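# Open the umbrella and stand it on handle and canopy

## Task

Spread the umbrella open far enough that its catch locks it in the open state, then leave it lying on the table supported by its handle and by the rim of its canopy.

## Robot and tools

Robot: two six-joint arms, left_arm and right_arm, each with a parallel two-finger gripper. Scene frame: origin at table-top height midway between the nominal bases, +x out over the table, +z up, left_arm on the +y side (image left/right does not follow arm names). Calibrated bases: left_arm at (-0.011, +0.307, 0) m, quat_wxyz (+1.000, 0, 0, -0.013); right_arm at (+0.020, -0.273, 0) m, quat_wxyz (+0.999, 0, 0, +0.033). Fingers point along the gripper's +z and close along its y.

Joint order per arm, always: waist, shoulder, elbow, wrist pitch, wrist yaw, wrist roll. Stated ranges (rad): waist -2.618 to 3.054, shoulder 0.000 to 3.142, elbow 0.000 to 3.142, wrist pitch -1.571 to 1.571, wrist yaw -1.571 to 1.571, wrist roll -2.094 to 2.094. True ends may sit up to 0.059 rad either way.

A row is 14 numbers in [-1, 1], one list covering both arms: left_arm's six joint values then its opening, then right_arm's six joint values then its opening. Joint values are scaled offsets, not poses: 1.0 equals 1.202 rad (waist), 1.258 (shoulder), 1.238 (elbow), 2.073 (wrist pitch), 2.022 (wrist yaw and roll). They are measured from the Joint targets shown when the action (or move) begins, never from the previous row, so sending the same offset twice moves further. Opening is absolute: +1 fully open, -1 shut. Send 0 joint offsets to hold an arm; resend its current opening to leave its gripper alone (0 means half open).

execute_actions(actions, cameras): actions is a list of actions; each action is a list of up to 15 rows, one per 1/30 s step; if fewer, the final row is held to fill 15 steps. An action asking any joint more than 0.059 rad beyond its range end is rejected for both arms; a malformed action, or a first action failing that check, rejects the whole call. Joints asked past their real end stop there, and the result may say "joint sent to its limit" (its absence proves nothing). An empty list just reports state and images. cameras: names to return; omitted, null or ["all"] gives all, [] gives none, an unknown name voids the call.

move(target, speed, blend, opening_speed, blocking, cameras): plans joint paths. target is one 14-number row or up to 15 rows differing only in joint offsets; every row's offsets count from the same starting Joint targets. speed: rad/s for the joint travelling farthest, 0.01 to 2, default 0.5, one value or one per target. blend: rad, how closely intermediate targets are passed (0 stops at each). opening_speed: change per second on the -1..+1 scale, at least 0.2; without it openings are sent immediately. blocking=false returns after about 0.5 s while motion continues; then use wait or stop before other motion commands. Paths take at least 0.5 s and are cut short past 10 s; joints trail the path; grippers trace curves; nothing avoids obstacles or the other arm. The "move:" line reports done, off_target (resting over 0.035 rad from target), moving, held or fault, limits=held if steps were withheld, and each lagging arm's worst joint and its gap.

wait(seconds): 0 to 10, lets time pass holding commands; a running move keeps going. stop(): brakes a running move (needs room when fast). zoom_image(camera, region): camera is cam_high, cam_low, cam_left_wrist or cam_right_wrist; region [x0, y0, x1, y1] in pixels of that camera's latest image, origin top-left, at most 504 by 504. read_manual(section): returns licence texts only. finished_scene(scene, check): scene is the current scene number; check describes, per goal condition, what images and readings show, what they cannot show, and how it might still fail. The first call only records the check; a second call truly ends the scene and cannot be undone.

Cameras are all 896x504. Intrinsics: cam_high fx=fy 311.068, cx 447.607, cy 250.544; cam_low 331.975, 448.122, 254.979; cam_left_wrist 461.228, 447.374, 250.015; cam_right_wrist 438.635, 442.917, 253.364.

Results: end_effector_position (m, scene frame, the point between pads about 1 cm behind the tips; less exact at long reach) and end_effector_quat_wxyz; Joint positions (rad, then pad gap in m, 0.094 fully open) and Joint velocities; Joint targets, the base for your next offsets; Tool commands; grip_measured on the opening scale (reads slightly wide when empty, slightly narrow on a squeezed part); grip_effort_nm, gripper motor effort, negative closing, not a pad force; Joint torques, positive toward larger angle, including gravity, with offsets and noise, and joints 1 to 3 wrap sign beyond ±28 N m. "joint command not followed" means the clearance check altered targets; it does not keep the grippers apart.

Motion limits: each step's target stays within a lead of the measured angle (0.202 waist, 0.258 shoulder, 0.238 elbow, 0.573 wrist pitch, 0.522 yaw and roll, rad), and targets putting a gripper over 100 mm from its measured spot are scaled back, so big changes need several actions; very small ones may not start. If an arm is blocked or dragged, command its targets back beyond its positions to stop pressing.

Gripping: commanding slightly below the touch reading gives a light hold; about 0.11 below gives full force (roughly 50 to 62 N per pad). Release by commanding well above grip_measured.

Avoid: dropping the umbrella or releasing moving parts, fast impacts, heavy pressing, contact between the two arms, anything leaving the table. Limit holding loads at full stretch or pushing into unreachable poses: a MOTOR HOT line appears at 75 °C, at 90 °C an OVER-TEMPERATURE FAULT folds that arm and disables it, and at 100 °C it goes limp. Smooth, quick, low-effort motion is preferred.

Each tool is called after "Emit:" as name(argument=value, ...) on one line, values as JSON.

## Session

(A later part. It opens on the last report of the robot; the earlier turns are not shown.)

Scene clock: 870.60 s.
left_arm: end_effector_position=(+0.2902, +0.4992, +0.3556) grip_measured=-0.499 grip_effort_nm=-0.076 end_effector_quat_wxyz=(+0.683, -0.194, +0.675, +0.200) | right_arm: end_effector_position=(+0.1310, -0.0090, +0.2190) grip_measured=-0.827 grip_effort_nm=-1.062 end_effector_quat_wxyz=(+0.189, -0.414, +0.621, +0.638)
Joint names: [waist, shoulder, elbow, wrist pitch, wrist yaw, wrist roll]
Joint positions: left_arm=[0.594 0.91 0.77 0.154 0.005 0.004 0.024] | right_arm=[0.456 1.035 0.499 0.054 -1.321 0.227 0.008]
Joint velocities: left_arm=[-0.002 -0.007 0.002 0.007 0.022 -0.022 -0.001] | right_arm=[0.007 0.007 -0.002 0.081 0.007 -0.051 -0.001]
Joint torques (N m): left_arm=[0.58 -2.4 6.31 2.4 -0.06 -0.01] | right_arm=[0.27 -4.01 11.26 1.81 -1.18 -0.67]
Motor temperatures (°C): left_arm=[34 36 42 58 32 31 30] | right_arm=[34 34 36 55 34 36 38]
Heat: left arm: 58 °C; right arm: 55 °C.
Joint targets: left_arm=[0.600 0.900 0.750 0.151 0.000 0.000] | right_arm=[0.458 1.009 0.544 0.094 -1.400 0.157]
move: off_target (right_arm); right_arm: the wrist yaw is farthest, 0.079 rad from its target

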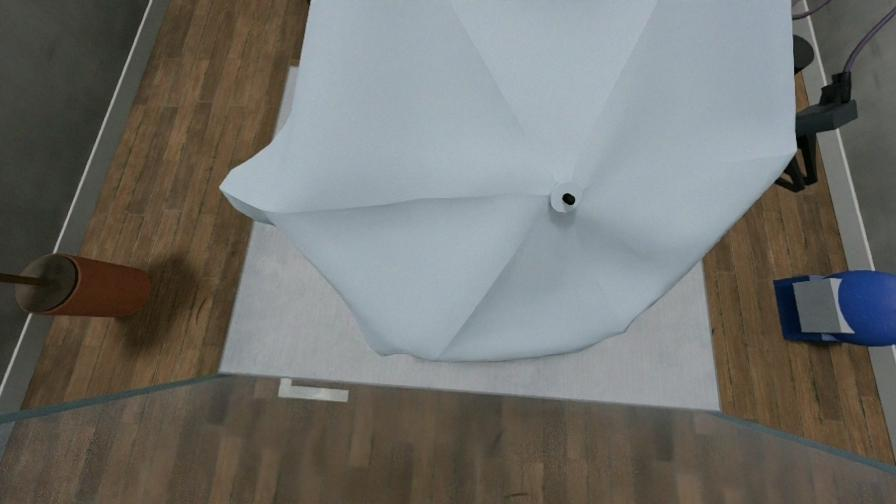

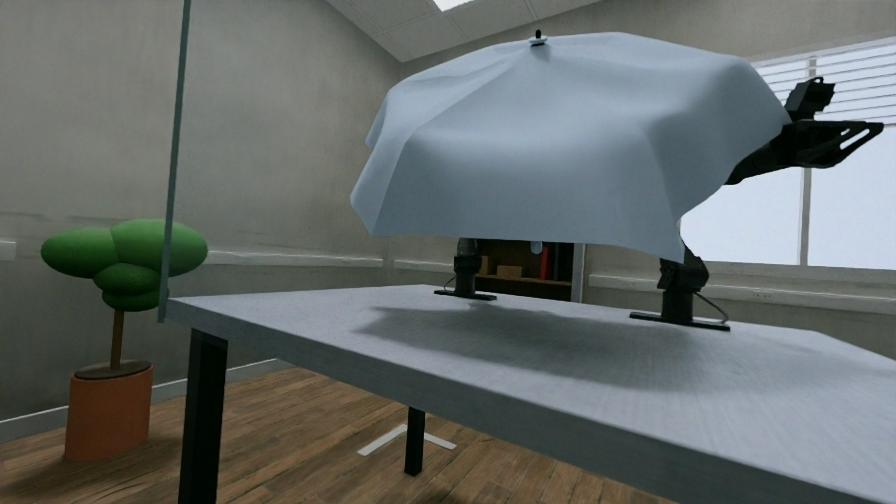

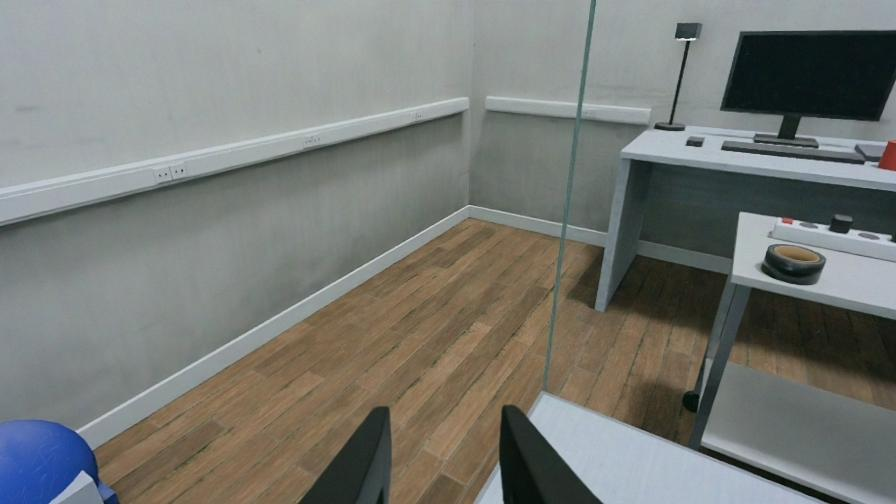

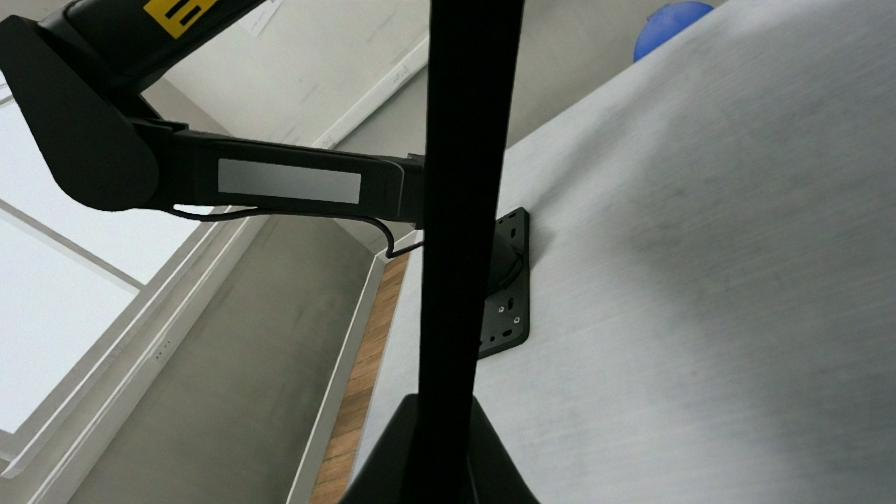

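Emit:
move(target=[[-0.2496, 0, 0, -0.5055, 0, 0, -0.5, 0, 0, 0, 0, 0, 0, -1], [-0.832, 0, 0, -0.5055, 0, 0, -0.5, 0, 0, 0, 0, 0, 0, -1]], speed=0.7, blend=0.1)

Scene clock: 919.30 s.
left_arm: end_effector_position=(+0.2068, +0.2106, +0.1399) grip_measured=-0.499 grip_effort_nm=-0.076 end_effector_quat_wxyz=(+0.264, +0.198, +0.942, -0.056) | right_arm: end_effector_position=(+0.1236, -0.0114, +0.2193) grip_measured=-0.828 grip_effort_nm=-1.062 end_effector_quat_wxyz=(+0.173, -0.418, +0.613, +0.647)
Joint names: [waist, shoulder, elbow, wrist pitch, wrist yaw, wrist roll]
Joint positions: left_arm=[-0.394 0.91 0.77 -0.884 -0.001 -0.005 0.024] | right_arm=[0.456 1.035 0.499 0.024 -1.361 0.209 0.008]
Joint velocities: left_arm=[-0.002 -0.007 0.002 -0.007 -0.051 -0.022 0] | right_arm=[0.012 -0.012 -0.007 -0.007 -0.066 0.037 0]
Joint torques (N m): left_arm=[-0.47 -1.84 5.64 1.46 0 0.1] | right_arm=[0.24 -3.97 11.26 2.04 -0.75 -0.49]
Motor temperatures (°C): left_arm=[34 36 42 56 32 31 30] | right_arm=[34 34 37 51 35 36 38]
Heat: left arm: 56 °C; right arm: 51 °C.
Joint targets: left_arm=[-0.400 0.900 0.750 -0.898 0.000 0.000] | right_arm=[0.458 1.009 0.544 0.094 -1.400 0.157]
move: off_target (right_arm); right_arm: the wrist pitch is farthest, 0.070 rad from its target

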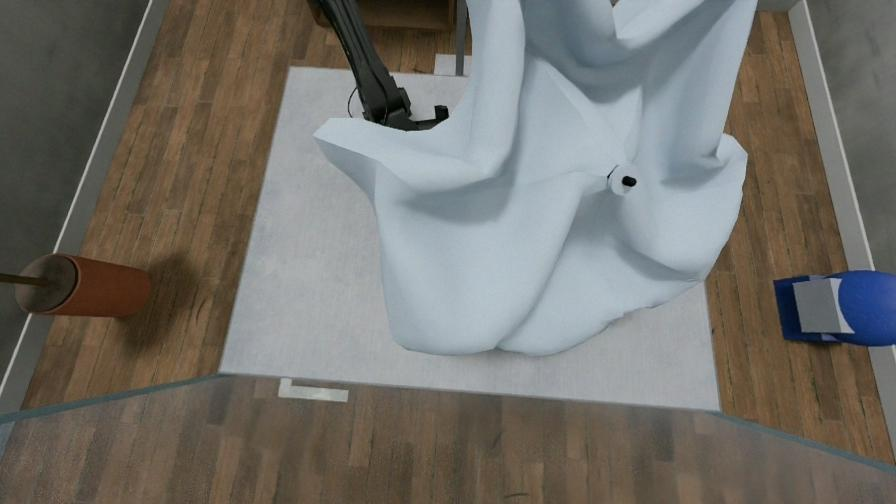

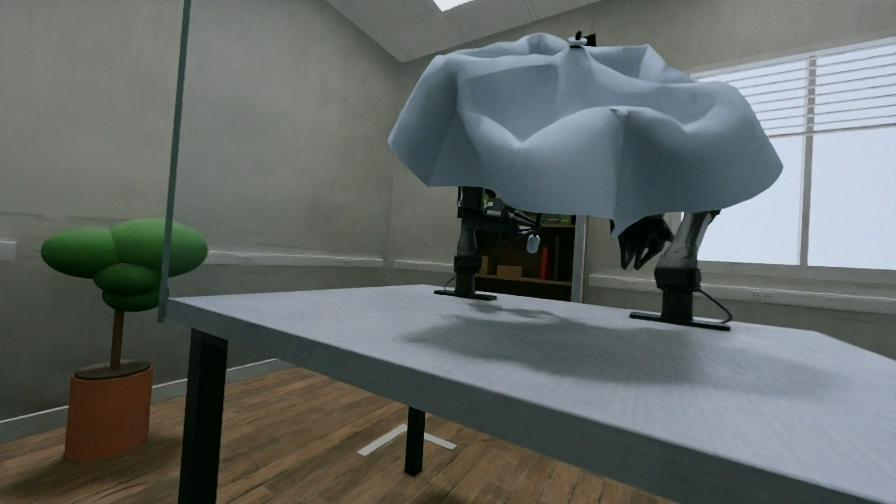

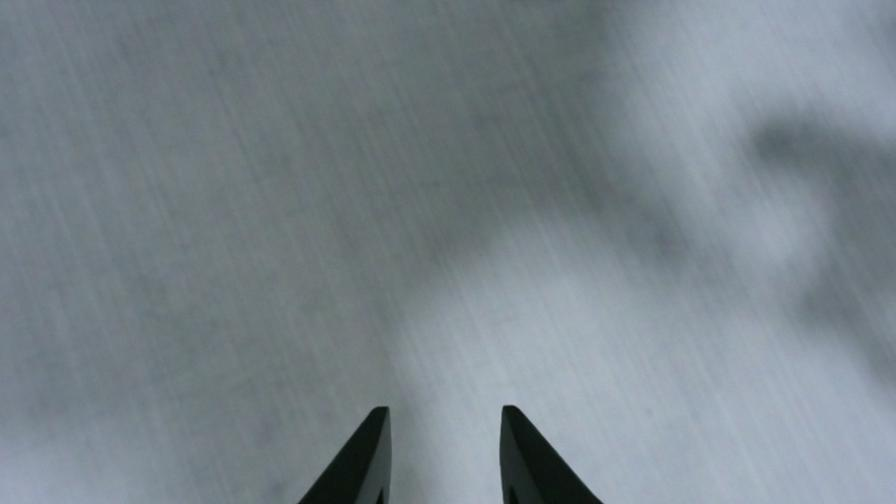

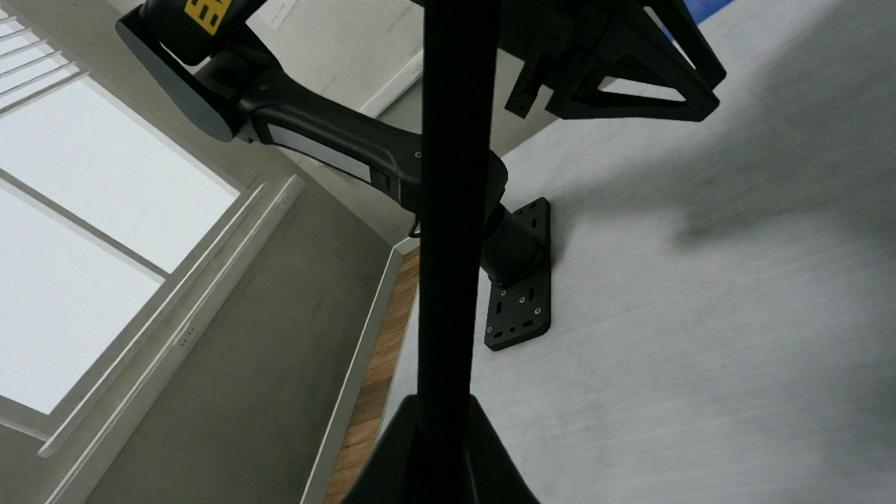

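Emit:
execute_actions(actions=[])

Scene clock: 934.30 s.
left_arm: end_effector_position=(+0.2067, +0.2107, +0.1398) grip_measured=-0.499 grip_effort_nm=-0.076 end_effector_quat_wxyz=(+0.264, +0.198, +0.942, -0.056) | right_arm: end_effector_position=(+0.1236, -0.0114, +0.2194) grip_measured=-0.828 grip_effort_nm=-1.072 end_effector_quat_wxyz=(+0.173, -0.419, +0.613, +0.647)
Joint names: [waist, shoulder, elbow, wrist pitch, wrist yaw, wrist roll]
Joint positions: left_arm=[-0.394 0.91 0.77 -0.885 -0.001 -0.005 0.024] | right_arm=[0.456 1.035 0.499 0.025 -1.361 0.208 0.008]
Joint velocities: left_arm=[0.002 -0.002 -0.012 -0.037 -0.022 -0.066 -0.001] | right_arm=[-0.002 0.002 -0.002 0.022 -0.066 0.051 -0.001]
Joint torques (N m): left_arm=[-0.49 -1.84 5.63 1.48 0 0.11] | right_arm=[0.24 -3.97 11.23 2.05 -0.74 -0.47]
Motor temperatures (°C): left_arm=[34 36 42 54 32 31 30] | right_arm=[34 34 37 53 34 36 38]
Heat: left arm: 54 °C; right arm: 53 °C.
Joint targets: left_arm=[-0.400 0.900 0.750 -0.897 0.000 0.000] | right_arm=[0.458 1.009 0.544 0.094 -1.400 0.157]
Tool commands: left_gripper/opening=-0.5 right_gripper/opening=-1.0

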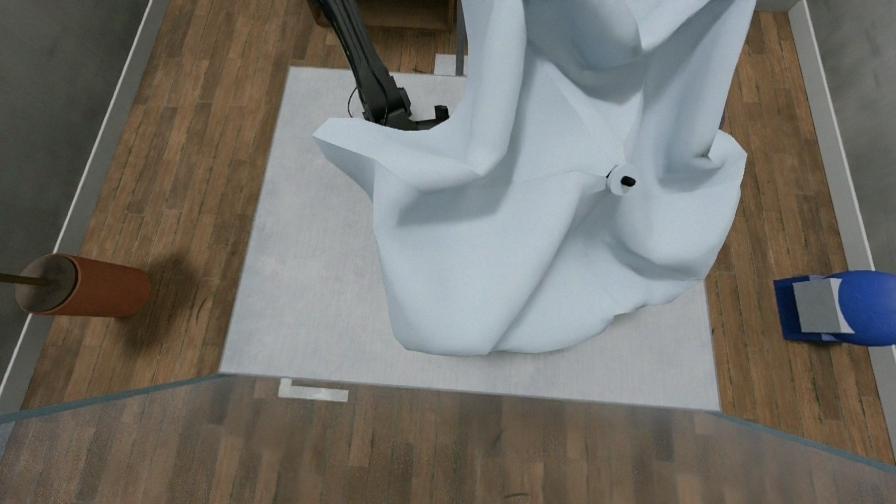

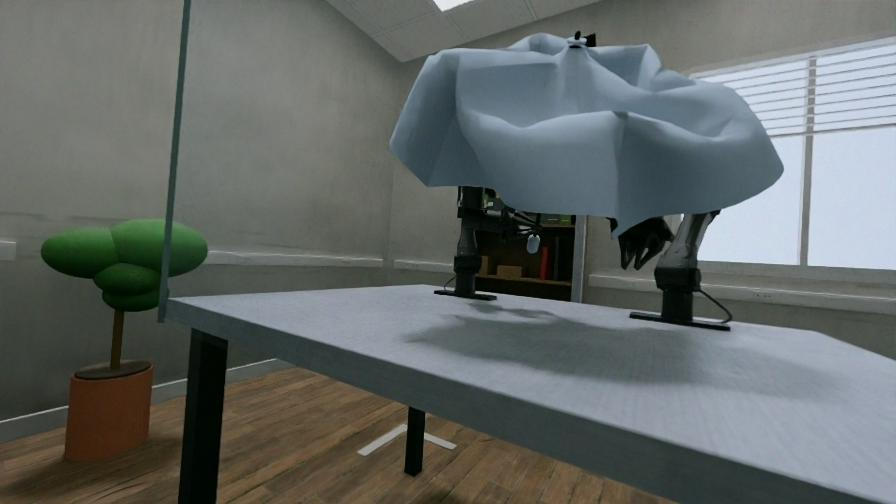

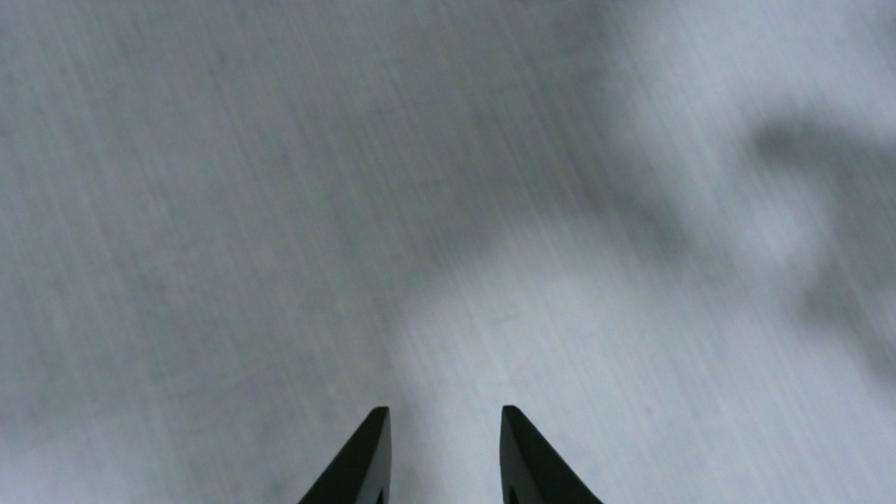

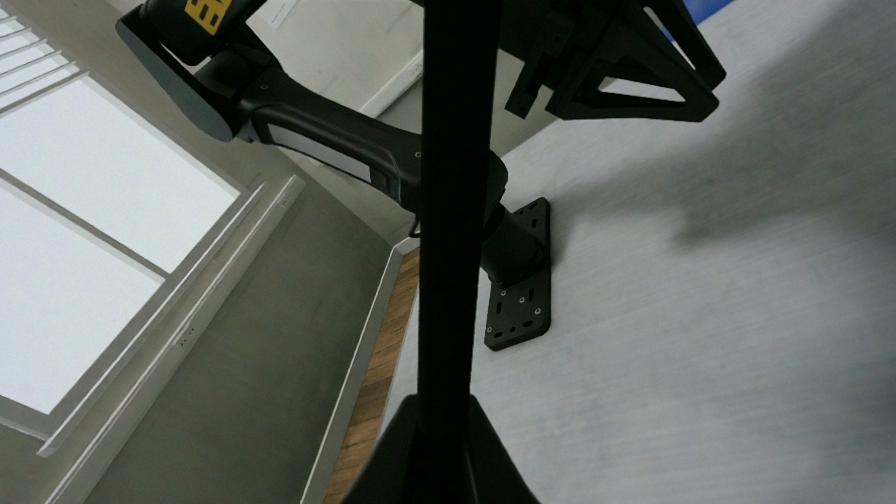

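Emit:
move(target=[-0.291, 0, 0, 0, 0, 0, -0.5, 0, 0, 0, 0, 0, 0, -1], speed=0.5)

Emit:
move(target=[0, -0.02, 0.05, 0.21, 0, 0, -0.5, 0, 0, 0, 0, 0, 0, -1], speed=0.5)

Scene clock: 951.03 s.
left_arm: end_effector_position=(+0.1606, +0.1418, +0.1398) grip_measured=-0.499 grip_effort_nm=-0.071 end_effector_quat_wxyz=(+0.250, +0.359, +0.894, -0.101) | right_arm: end_effector_position=(+0.1236, -0.0114, +0.2194) grip_measured=-0.828 grip_effort_nm=-1.062 end_effector_quat_wxyz=(+0.173, -0.419, +0.613, +0.647)
Joint names: [waist, shoulder, elbow, wrist pitch, wrist yaw, wrist roll]
Joint positions: left_arm=[-0.744 0.91 0.77 -0.885 -0.001 -0.005 0.024] | right_arm=[0.456 1.035 0.499 0.025 -1.361 0.208 0.008]
Joint velocities: left_arm=[-0.002 0.002 0.007 -0.022 -0.066 0.022 0] | right_arm=[0.007 -0.017 0.002 -0.037 -0.095 0.007 -0.001]
Joint torques (N m): left_arm=[-0.49 -1.83 5.64 1.48 -0.01 0.11] | right_arm=[0.23 -4 11.25 2.03 -0.75 -0.49]
Motor temperatures (°C): left_arm=[34 36 42 52 32 31 30] | right_arm=[34 34 37 53 34 36 38]
Heat: left arm: 52 °C; right arm: 53 °C.
Joint targets: left_arm=[-0.750 0.900 0.750 -0.897 0.000 0.000] | right_arm=[0.458 1.009 0.544 0.094 -1.400 0.157]
move: off_target (right_arm); right_arm: the wrist pitch is farthest, 0.069 rad from its target

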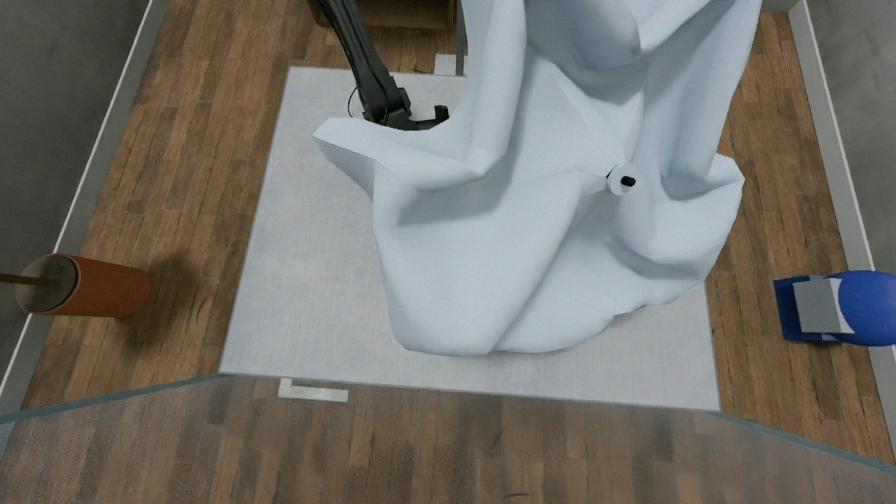

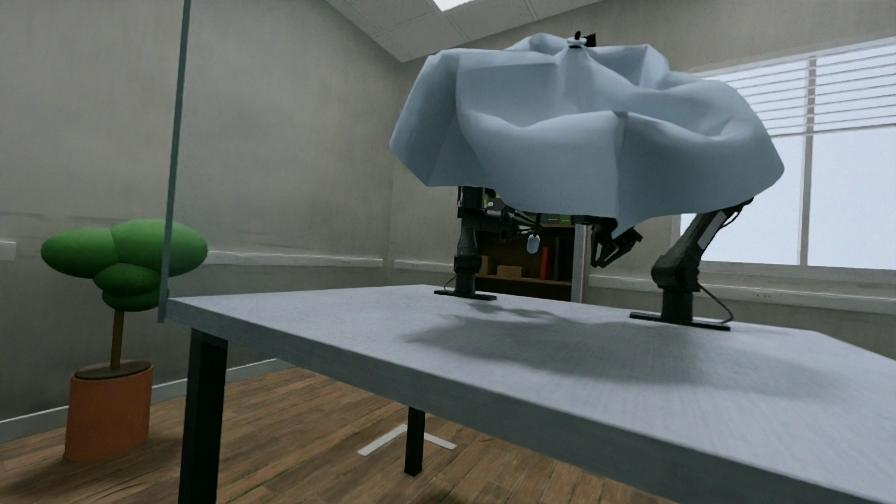

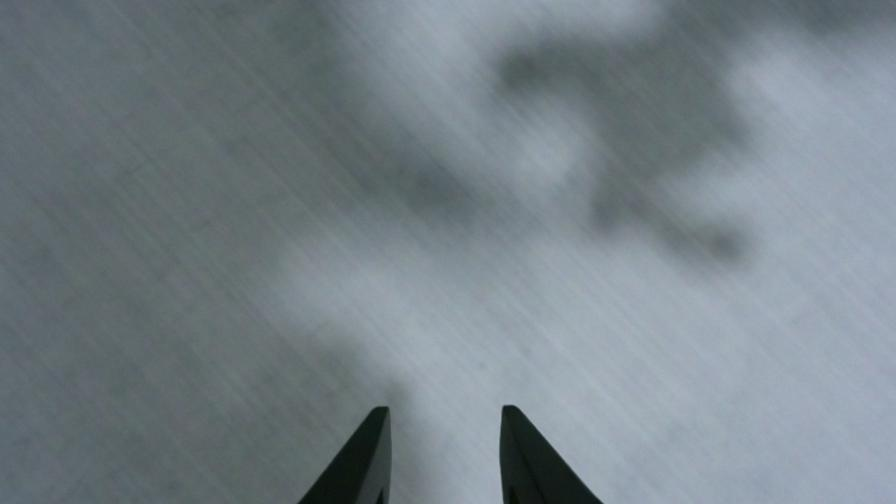

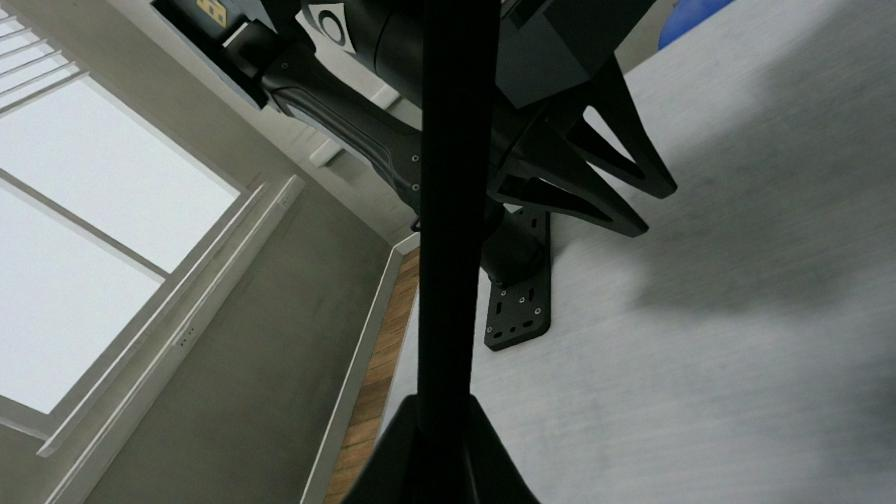

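Scene clock: 952.60 s.
left_arm: end_effector_position=(+0.2145, +0.0897, +0.2248) grip_measured=-0.499 grip_effort_nm=-0.081 end_effector_quat_wxyz=(+0.446, +0.327, +0.813, -0.181) | right_arm: end_effector_position=(+0.1236, -0.0114, +0.2194) grip_measured=-0.828 grip_effort_nm=-1.053 end_effector_quat_wxyz=(+0.173, -0.419, +0.613, +0.647)
Joint names: [waist, shoulder, elbow, wrist pitch, wrist yaw, wrist roll]
Joint positions: left_arm=[-0.744 0.888 0.786 -0.465 -0.001 -0.005 0.024] | right_arm=[0.456 1.035 0.499 0.025 -1.361 0.208 0.008]
Joint velocities: left_arm=[-0.012 -0.007 -0.012 -0.051 0.037 -0.051 -0.001] | right_arm=[0.002 0.012 0.002 -0.022 0.007 -0.037 0.001]
Joint torques (N m): left_arm=[-0.49 -2.28 9.84 2.25 -0.01 0.1] | right_arm=[0.28 -3.96 11.25 2.03 -0.76 -0.48]
Motor temperatures (°C): left_arm=[34 36 42 52 32 31 30] | right_arm=[34 34 37 53 34 36 38]
Heat: left arm: 52 °C; right arm: 53 °C.
Joint targets: left_arm=[-0.750 0.875 0.812 -0.462 0.000 0.000] | right_arm=[0.458 1.009 0.544 0.094 -1.400 0.157]
move: off_target (right_arm); right_arm: the wrist pitch is farthest, 0.069 rad from its target

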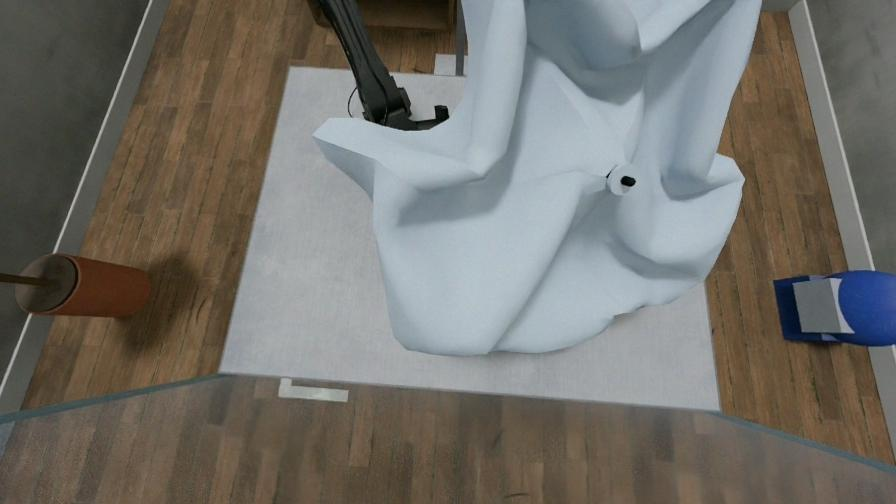

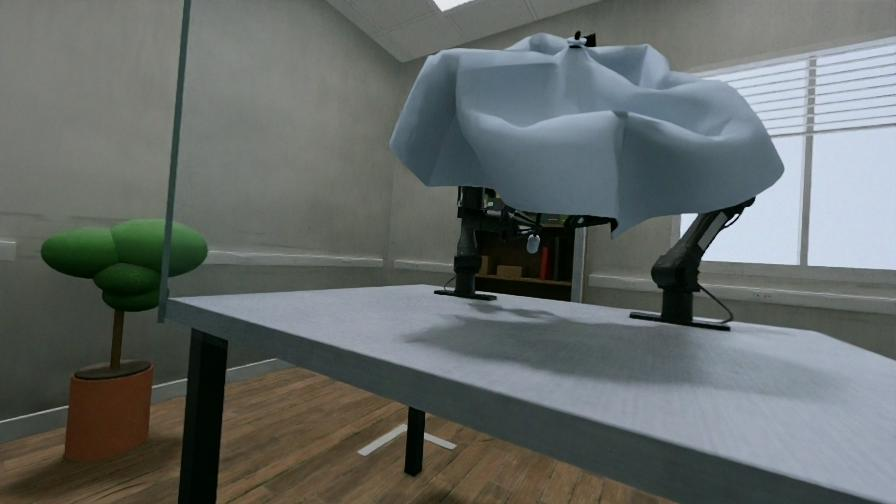

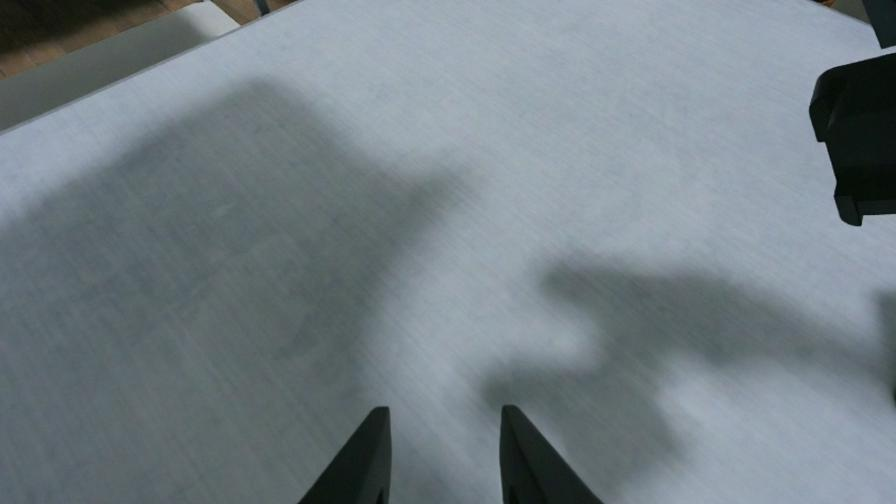

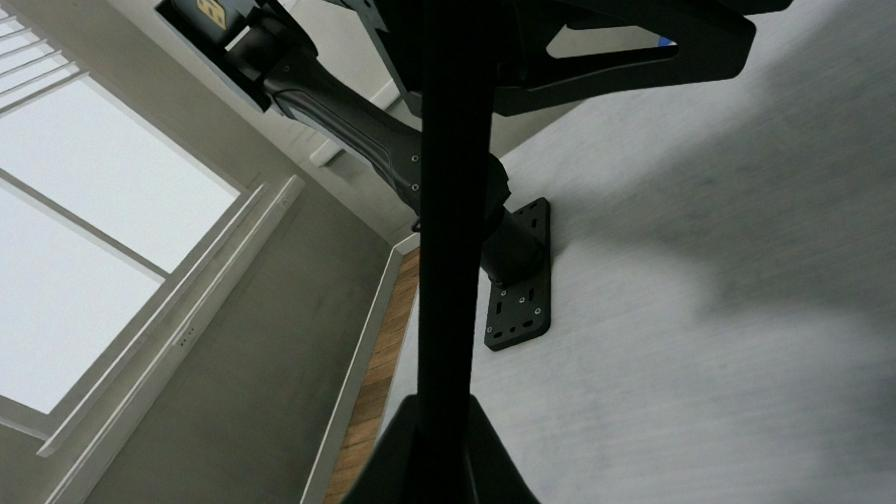

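Emit:
move(target=[0, -0.022, 0.051, 0.209, 0, 0, -0.5, 0, 0, 0, 0, 0, 0, -1], speed=0.5)

Scene clock: 955.30 s.
left_arm: end_effector_position=(+0.2350, +0.0698, +0.3665) grip_measured=-0.499 grip_effort_nm=-0.071 end_effector_quat_wxyz=(+0.642, +0.269, +0.669, -0.261) | right_arm: end_effector_position=(+0.1236, -0.0114, +0.2194) grip_measured=-0.828 grip_effort_nm=-1.062 end_effector_quat_wxyz=(+0.173, -0.419, +0.613, +0.647)
Joint names: [waist, shoulder, elbow, wrist pitch, wrist yaw, wrist roll]
Joint positions: left_arm=[-0.744 0.859 0.849 -0.03 -0.001 -0.005 0.024] | right_arm=[0.456 1.035 0.499 0.025 -1.361 0.208 0.008]
Joint velocities: left_arm=[-0.002 -0.007 -0.007 0.022 0.037 0.022 0] | right_arm=[0.002 0.007 -0.002 -0.022 0.051 0.022 0]
Joint torques (N m): left_arm=[-0.47 -2.02 9.84 2.42 0 0.1] | right_arm=[0.27 -3.95 11.28 2.05 -0.76 -0.47]
Motor temperatures (°C): left_arm=[34 36 43 52 32 31 30] | right_arm=[34 34 37 53 34 36 38]
Heat: left arm: 52 °C; right arm: 53 °C.
Joint targets: left_arm=[-0.750 0.847 0.875 -0.029 0.000 0.000] | right_arm=[0.458 1.009 0.544 0.094 -1.400 0.157]
move: off_target (right_arm); right_arm: the wrist pitch is farthest, 0.069 rad from its target

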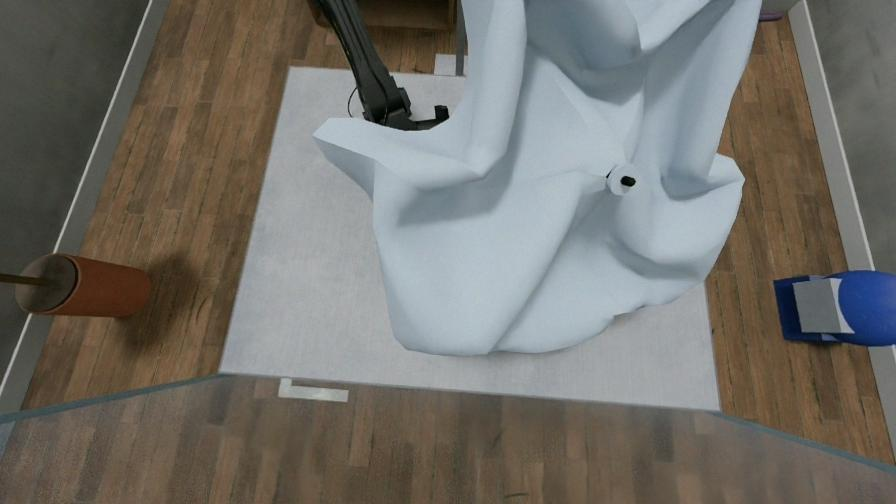

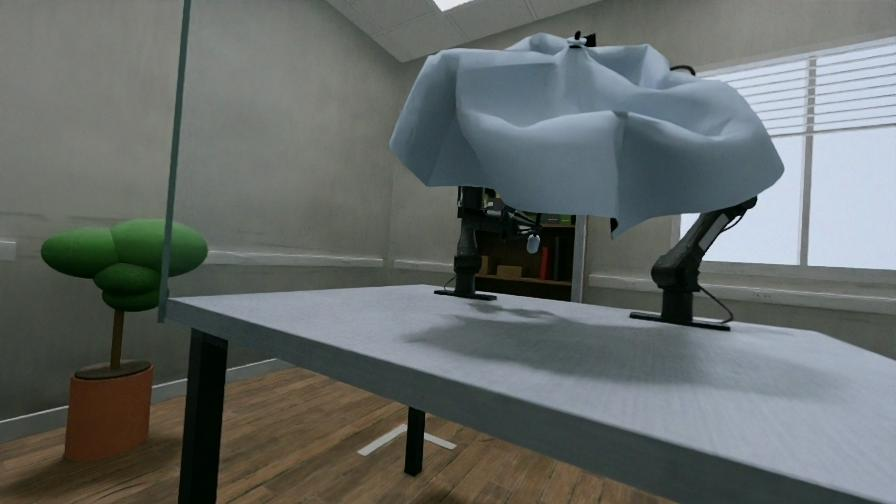

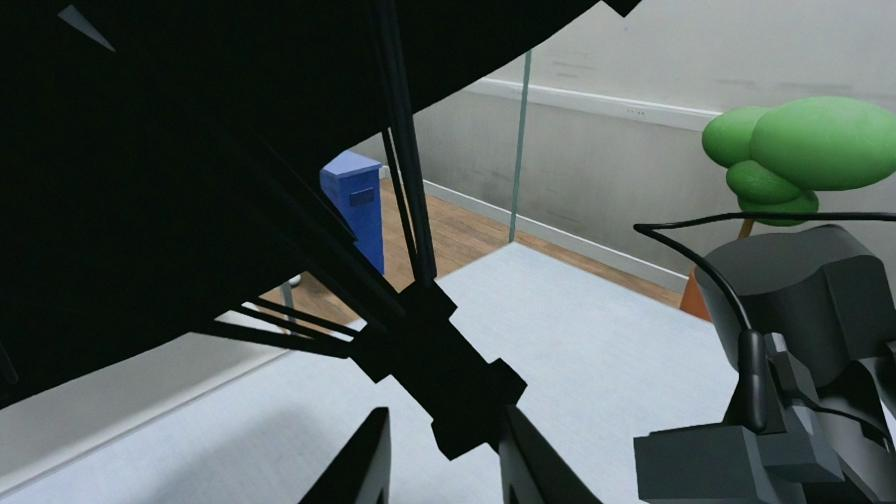

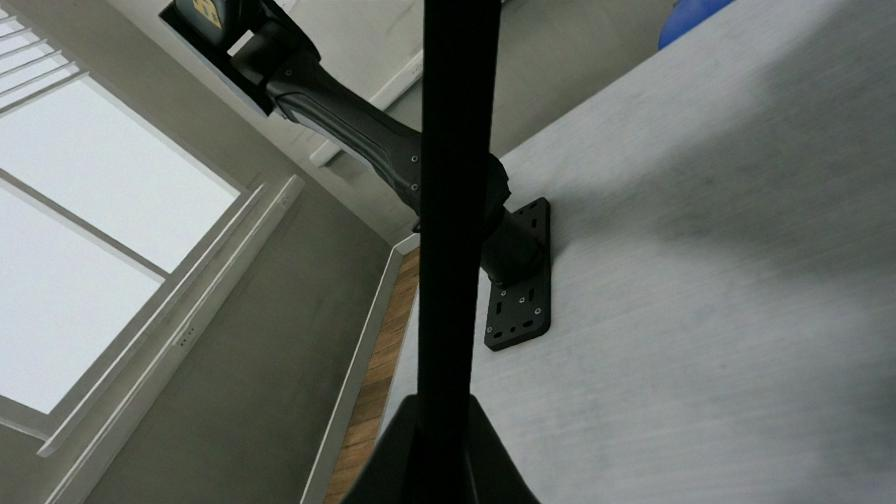

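Emit:
zoom_image(camera="cam_left_wrist", region=[200, 150, 700, 504])

Scaled by 1.008 from the camera's 896x504 image, which has a finer 1280x720 frame.

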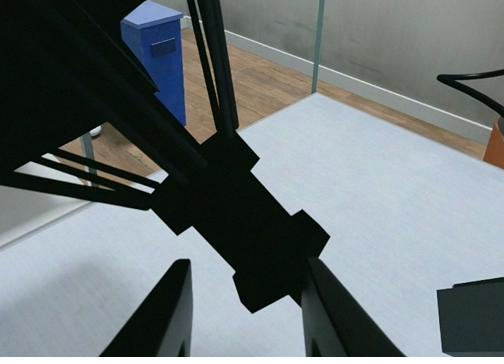

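Emit:
zoom_image(camera="cam_right_wrist", region=[380, 0, 540, 160])

Emit:
zoom_image(camera="cam_right_wrist", region=[360, 340, 540, 504])

Scaled by 3.150 from the camera's 896x504 image, which has a finer 1280x720 frame.

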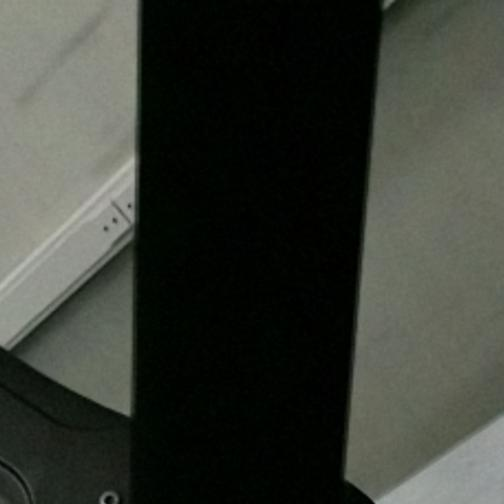

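Scaled by 2.800 from the camera's 896x504 image, which has a finer 1280x720 frame.

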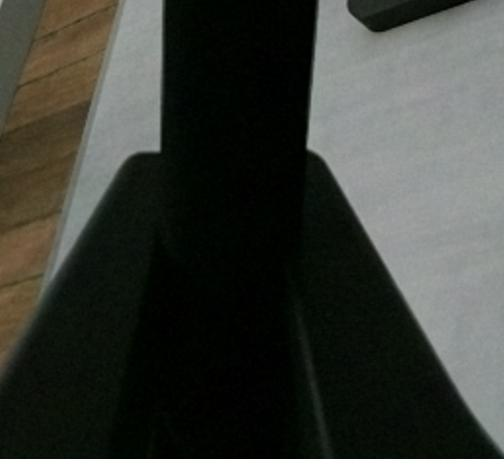

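Emit:
zoom_image(camera="cam_left_wrist", region=[320, 250, 580, 490])

Scaled by 1.938 from the camera's 896x504 image, which has a finer 1280x720 frame.

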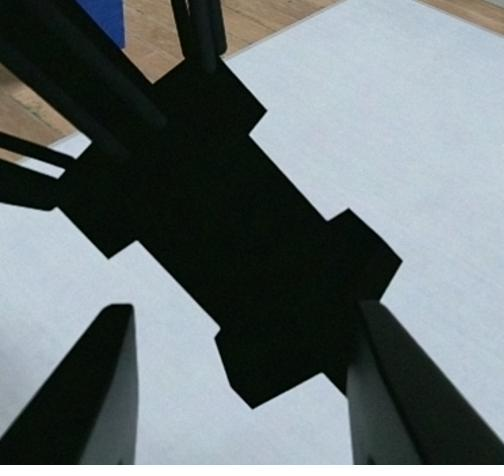

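Emit:
move(target=[0.011, -0.0989, -0.0792, -0.0121, 0, 0, -0.149, 0, 0, 0, 0, 0, 0, -1], speed=0.3, cameras=["cam_low", "cam_left_wrist"])

Scene clock: 1036.83 s.
left_arm: end_effector_position=(+0.2145, +0.0896, +0.3773) grip_measured=-0.150 grip_effort_nm=0.066 end_effector_quat_wxyz=(+0.664, +0.260, +0.647, -0.270) | right_arm: end_effector_position=(+0.1236, -0.0114, +0.2194) grip_measured=-0.828 grip_effort_nm=-1.067 end_effector_quat_wxyz=(+0.173, -0.419, +0.613, +0.647)
Joint names: [waist, shoulder, elbow, wrist pitch, wrist yaw, wrist roll]
Joint positions: left_arm=[-0.744 0.732 0.796 -0.036 -0.001 -0.005 0.04] | right_arm=[0.456 1.035 0.499 0.025 -1.361 0.208 0.008]
Joint velocities: left_arm=[-0.012 -0.002 0.012 0.11 0.066 -0.037 0] | right_arm=[0.002 0.002 0.012 0.022 -0.037 0.037 -0.001]
Joint torques (N m): left_arm=[0.66 -1.03 6.15 2.24 -0.01 0.1] | right_arm=[0.31 -3.97 11.26 2.05 -0.74 -0.49]
Motor temperatures (°C): left_arm=[34 35 46 57 32 31 30] | right_arm=[34 34 38 54 34 35 38]
Heat: left arm: 57 °C; right arm: 54 °C.
Joint targets: left_arm=[-0.737 0.723 0.777 -0.054 0.000 0.000] | right_arm=[0.458 1.009 0.544 0.094 -1.400 0.157]
move: off_target (right_arm); right_arm: the wrist pitch is farthest, 0.069 rad from its target
Images, in order (width x height): cam_low 896x504, cam_left_wrist 896x504.

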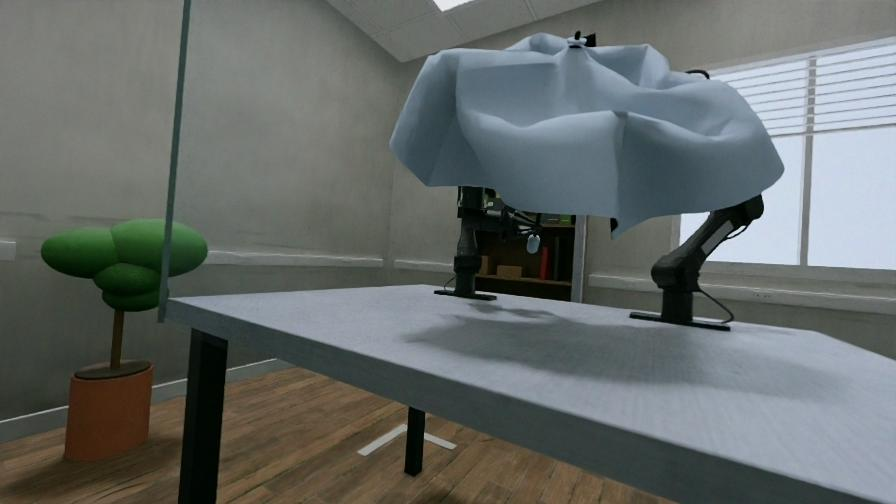

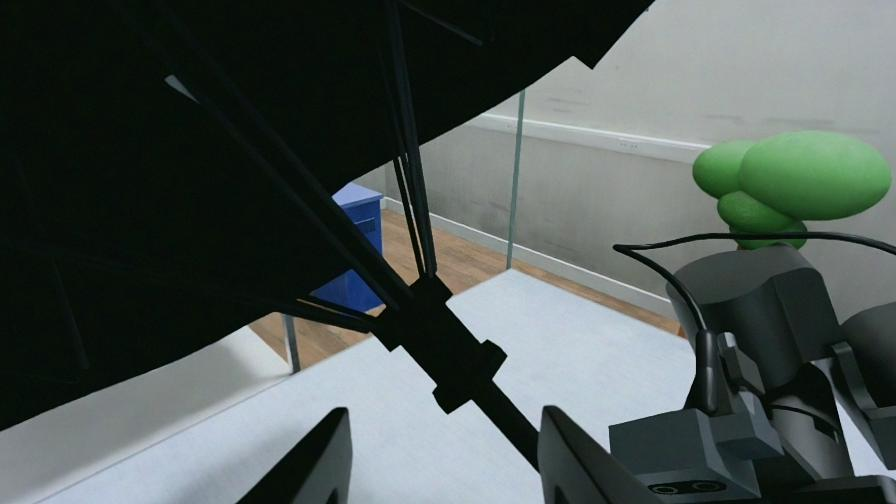

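Emit:
zoom_image(camera="cam_left_wrist", region=[360, 260, 580, 480])

Scaled by 2.291 from the camera's 896x504 image, which has a finer 1280x720 frame.

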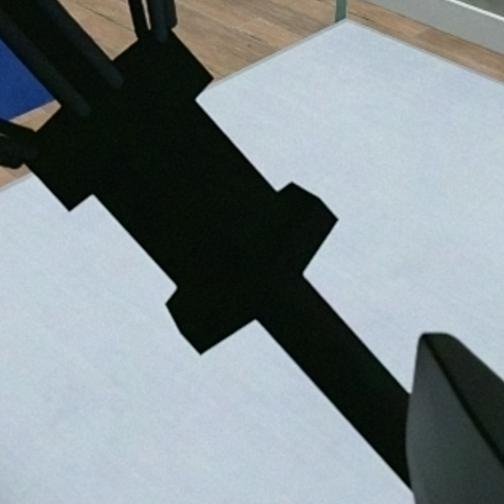

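Emit:
move(target=[[-0.3656, 0.0498, -0.06, 0.0661, -0.3185, -0.3388, -0.149, 0, 0, 0, 0, 0, 0, -1], [-0.5774, 0.2153, -0.077, 0.1766, -0.548, -0.2967, -0.149, 0, 0, 0, 0, 0, 0, -1]], speed=0.4, blend=0.1)

Scene clock: 1050.10 s.
left_arm: end_effector_position=(+0.1813, +0.0497, +0.3314) grip_measured=-0.150 grip_effort_nm=0.061 end_effector_quat_wxyz=(+0.627, -0.100, +0.695, -0.336) | right_arm: end_effector_position=(+0.1236, -0.0114, +0.2194) grip_measured=-0.828 grip_effort_nm=-1.062 end_effector_quat_wxyz=(+0.173, -0.419, +0.613, +0.647)
Joint names: [waist, shoulder, elbow, wrist pitch, wrist yaw, wrist roll]
Joint positions: left_arm=[-1.424 0.99 0.701 0.318 -1.101 -0.61 0.04] | right_arm=[0.456 1.035 0.499 0.025 -1.361 0.208 0.008]
Joint velocities: left_arm=[-0.007 0.007 0.002 0.037 0.066 -0.007 0.001] | right_arm=[0.002 -0.002 -0.012 -0.007 0.066 0.051 0.001]
Joint torques (N m): left_arm=[-0.49 -1.65 6.01 1.93 -0.08 0.15] | right_arm=[0.27 -4 11.21 2.05 -0.75 -0.5]
Motor temperatures (°C): left_arm=[34 35 43 55 32 31 30] | right_arm=[34 34 38 54 34 35 38]
Heat: left arm: 55 °C; right arm: 54 °C.
Joint targets: left_arm=[-1.430 0.994 0.682 0.312 -1.108 -0.600] | right_arm=[0.458 1.009 0.544 0.094 -1.400 0.157]
move: off_target (right_arm); right_arm: the wrist pitch is farthest, 0.069 rad from its target

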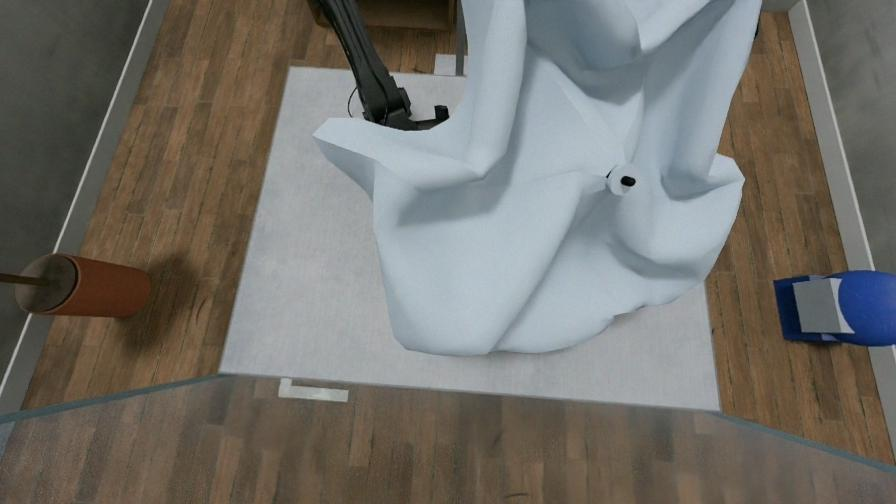

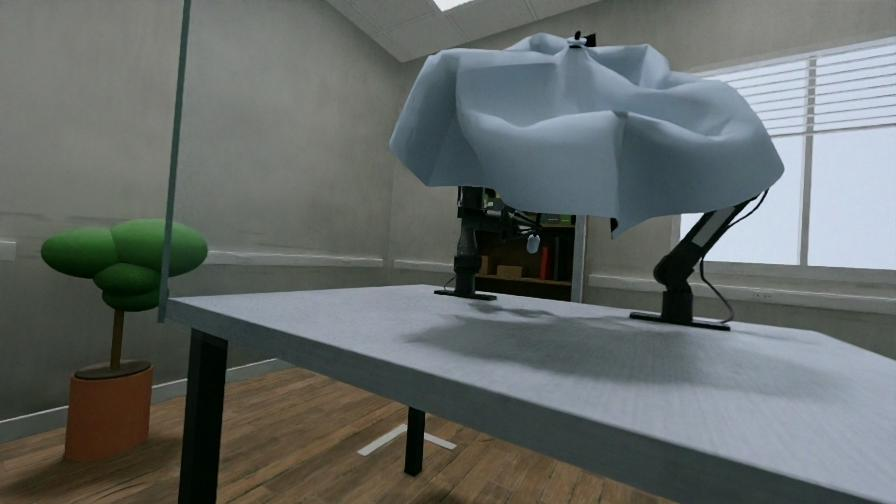

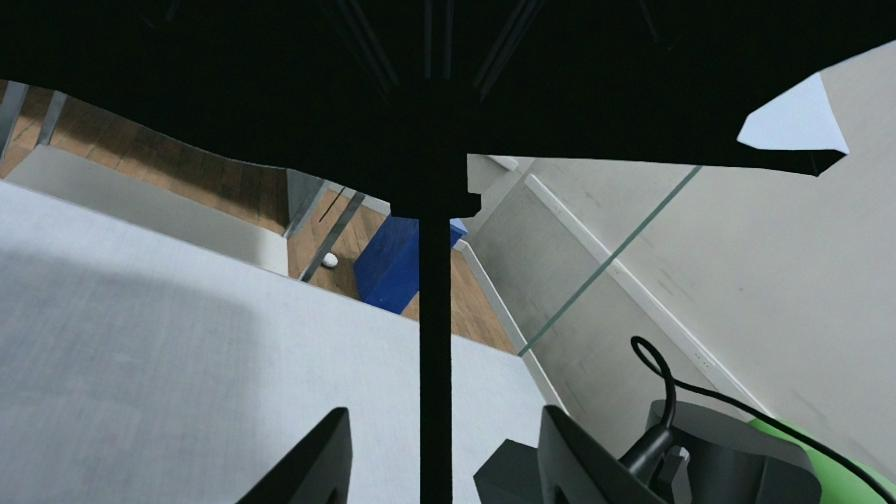

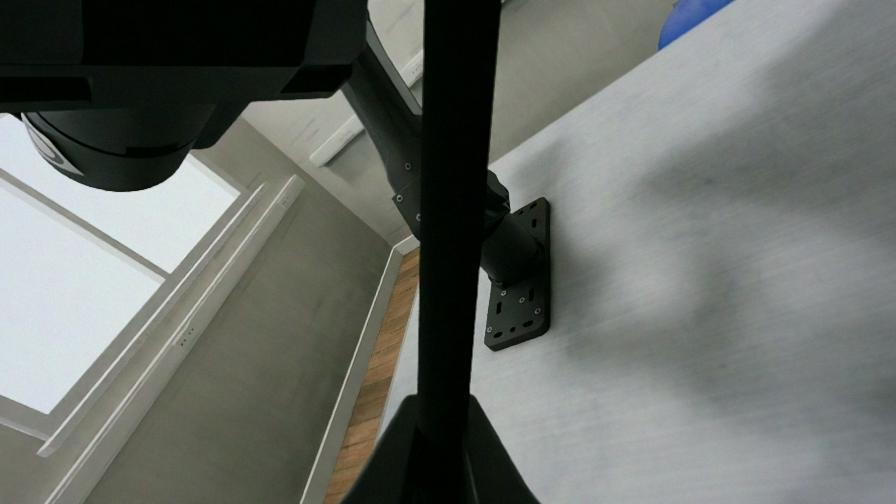

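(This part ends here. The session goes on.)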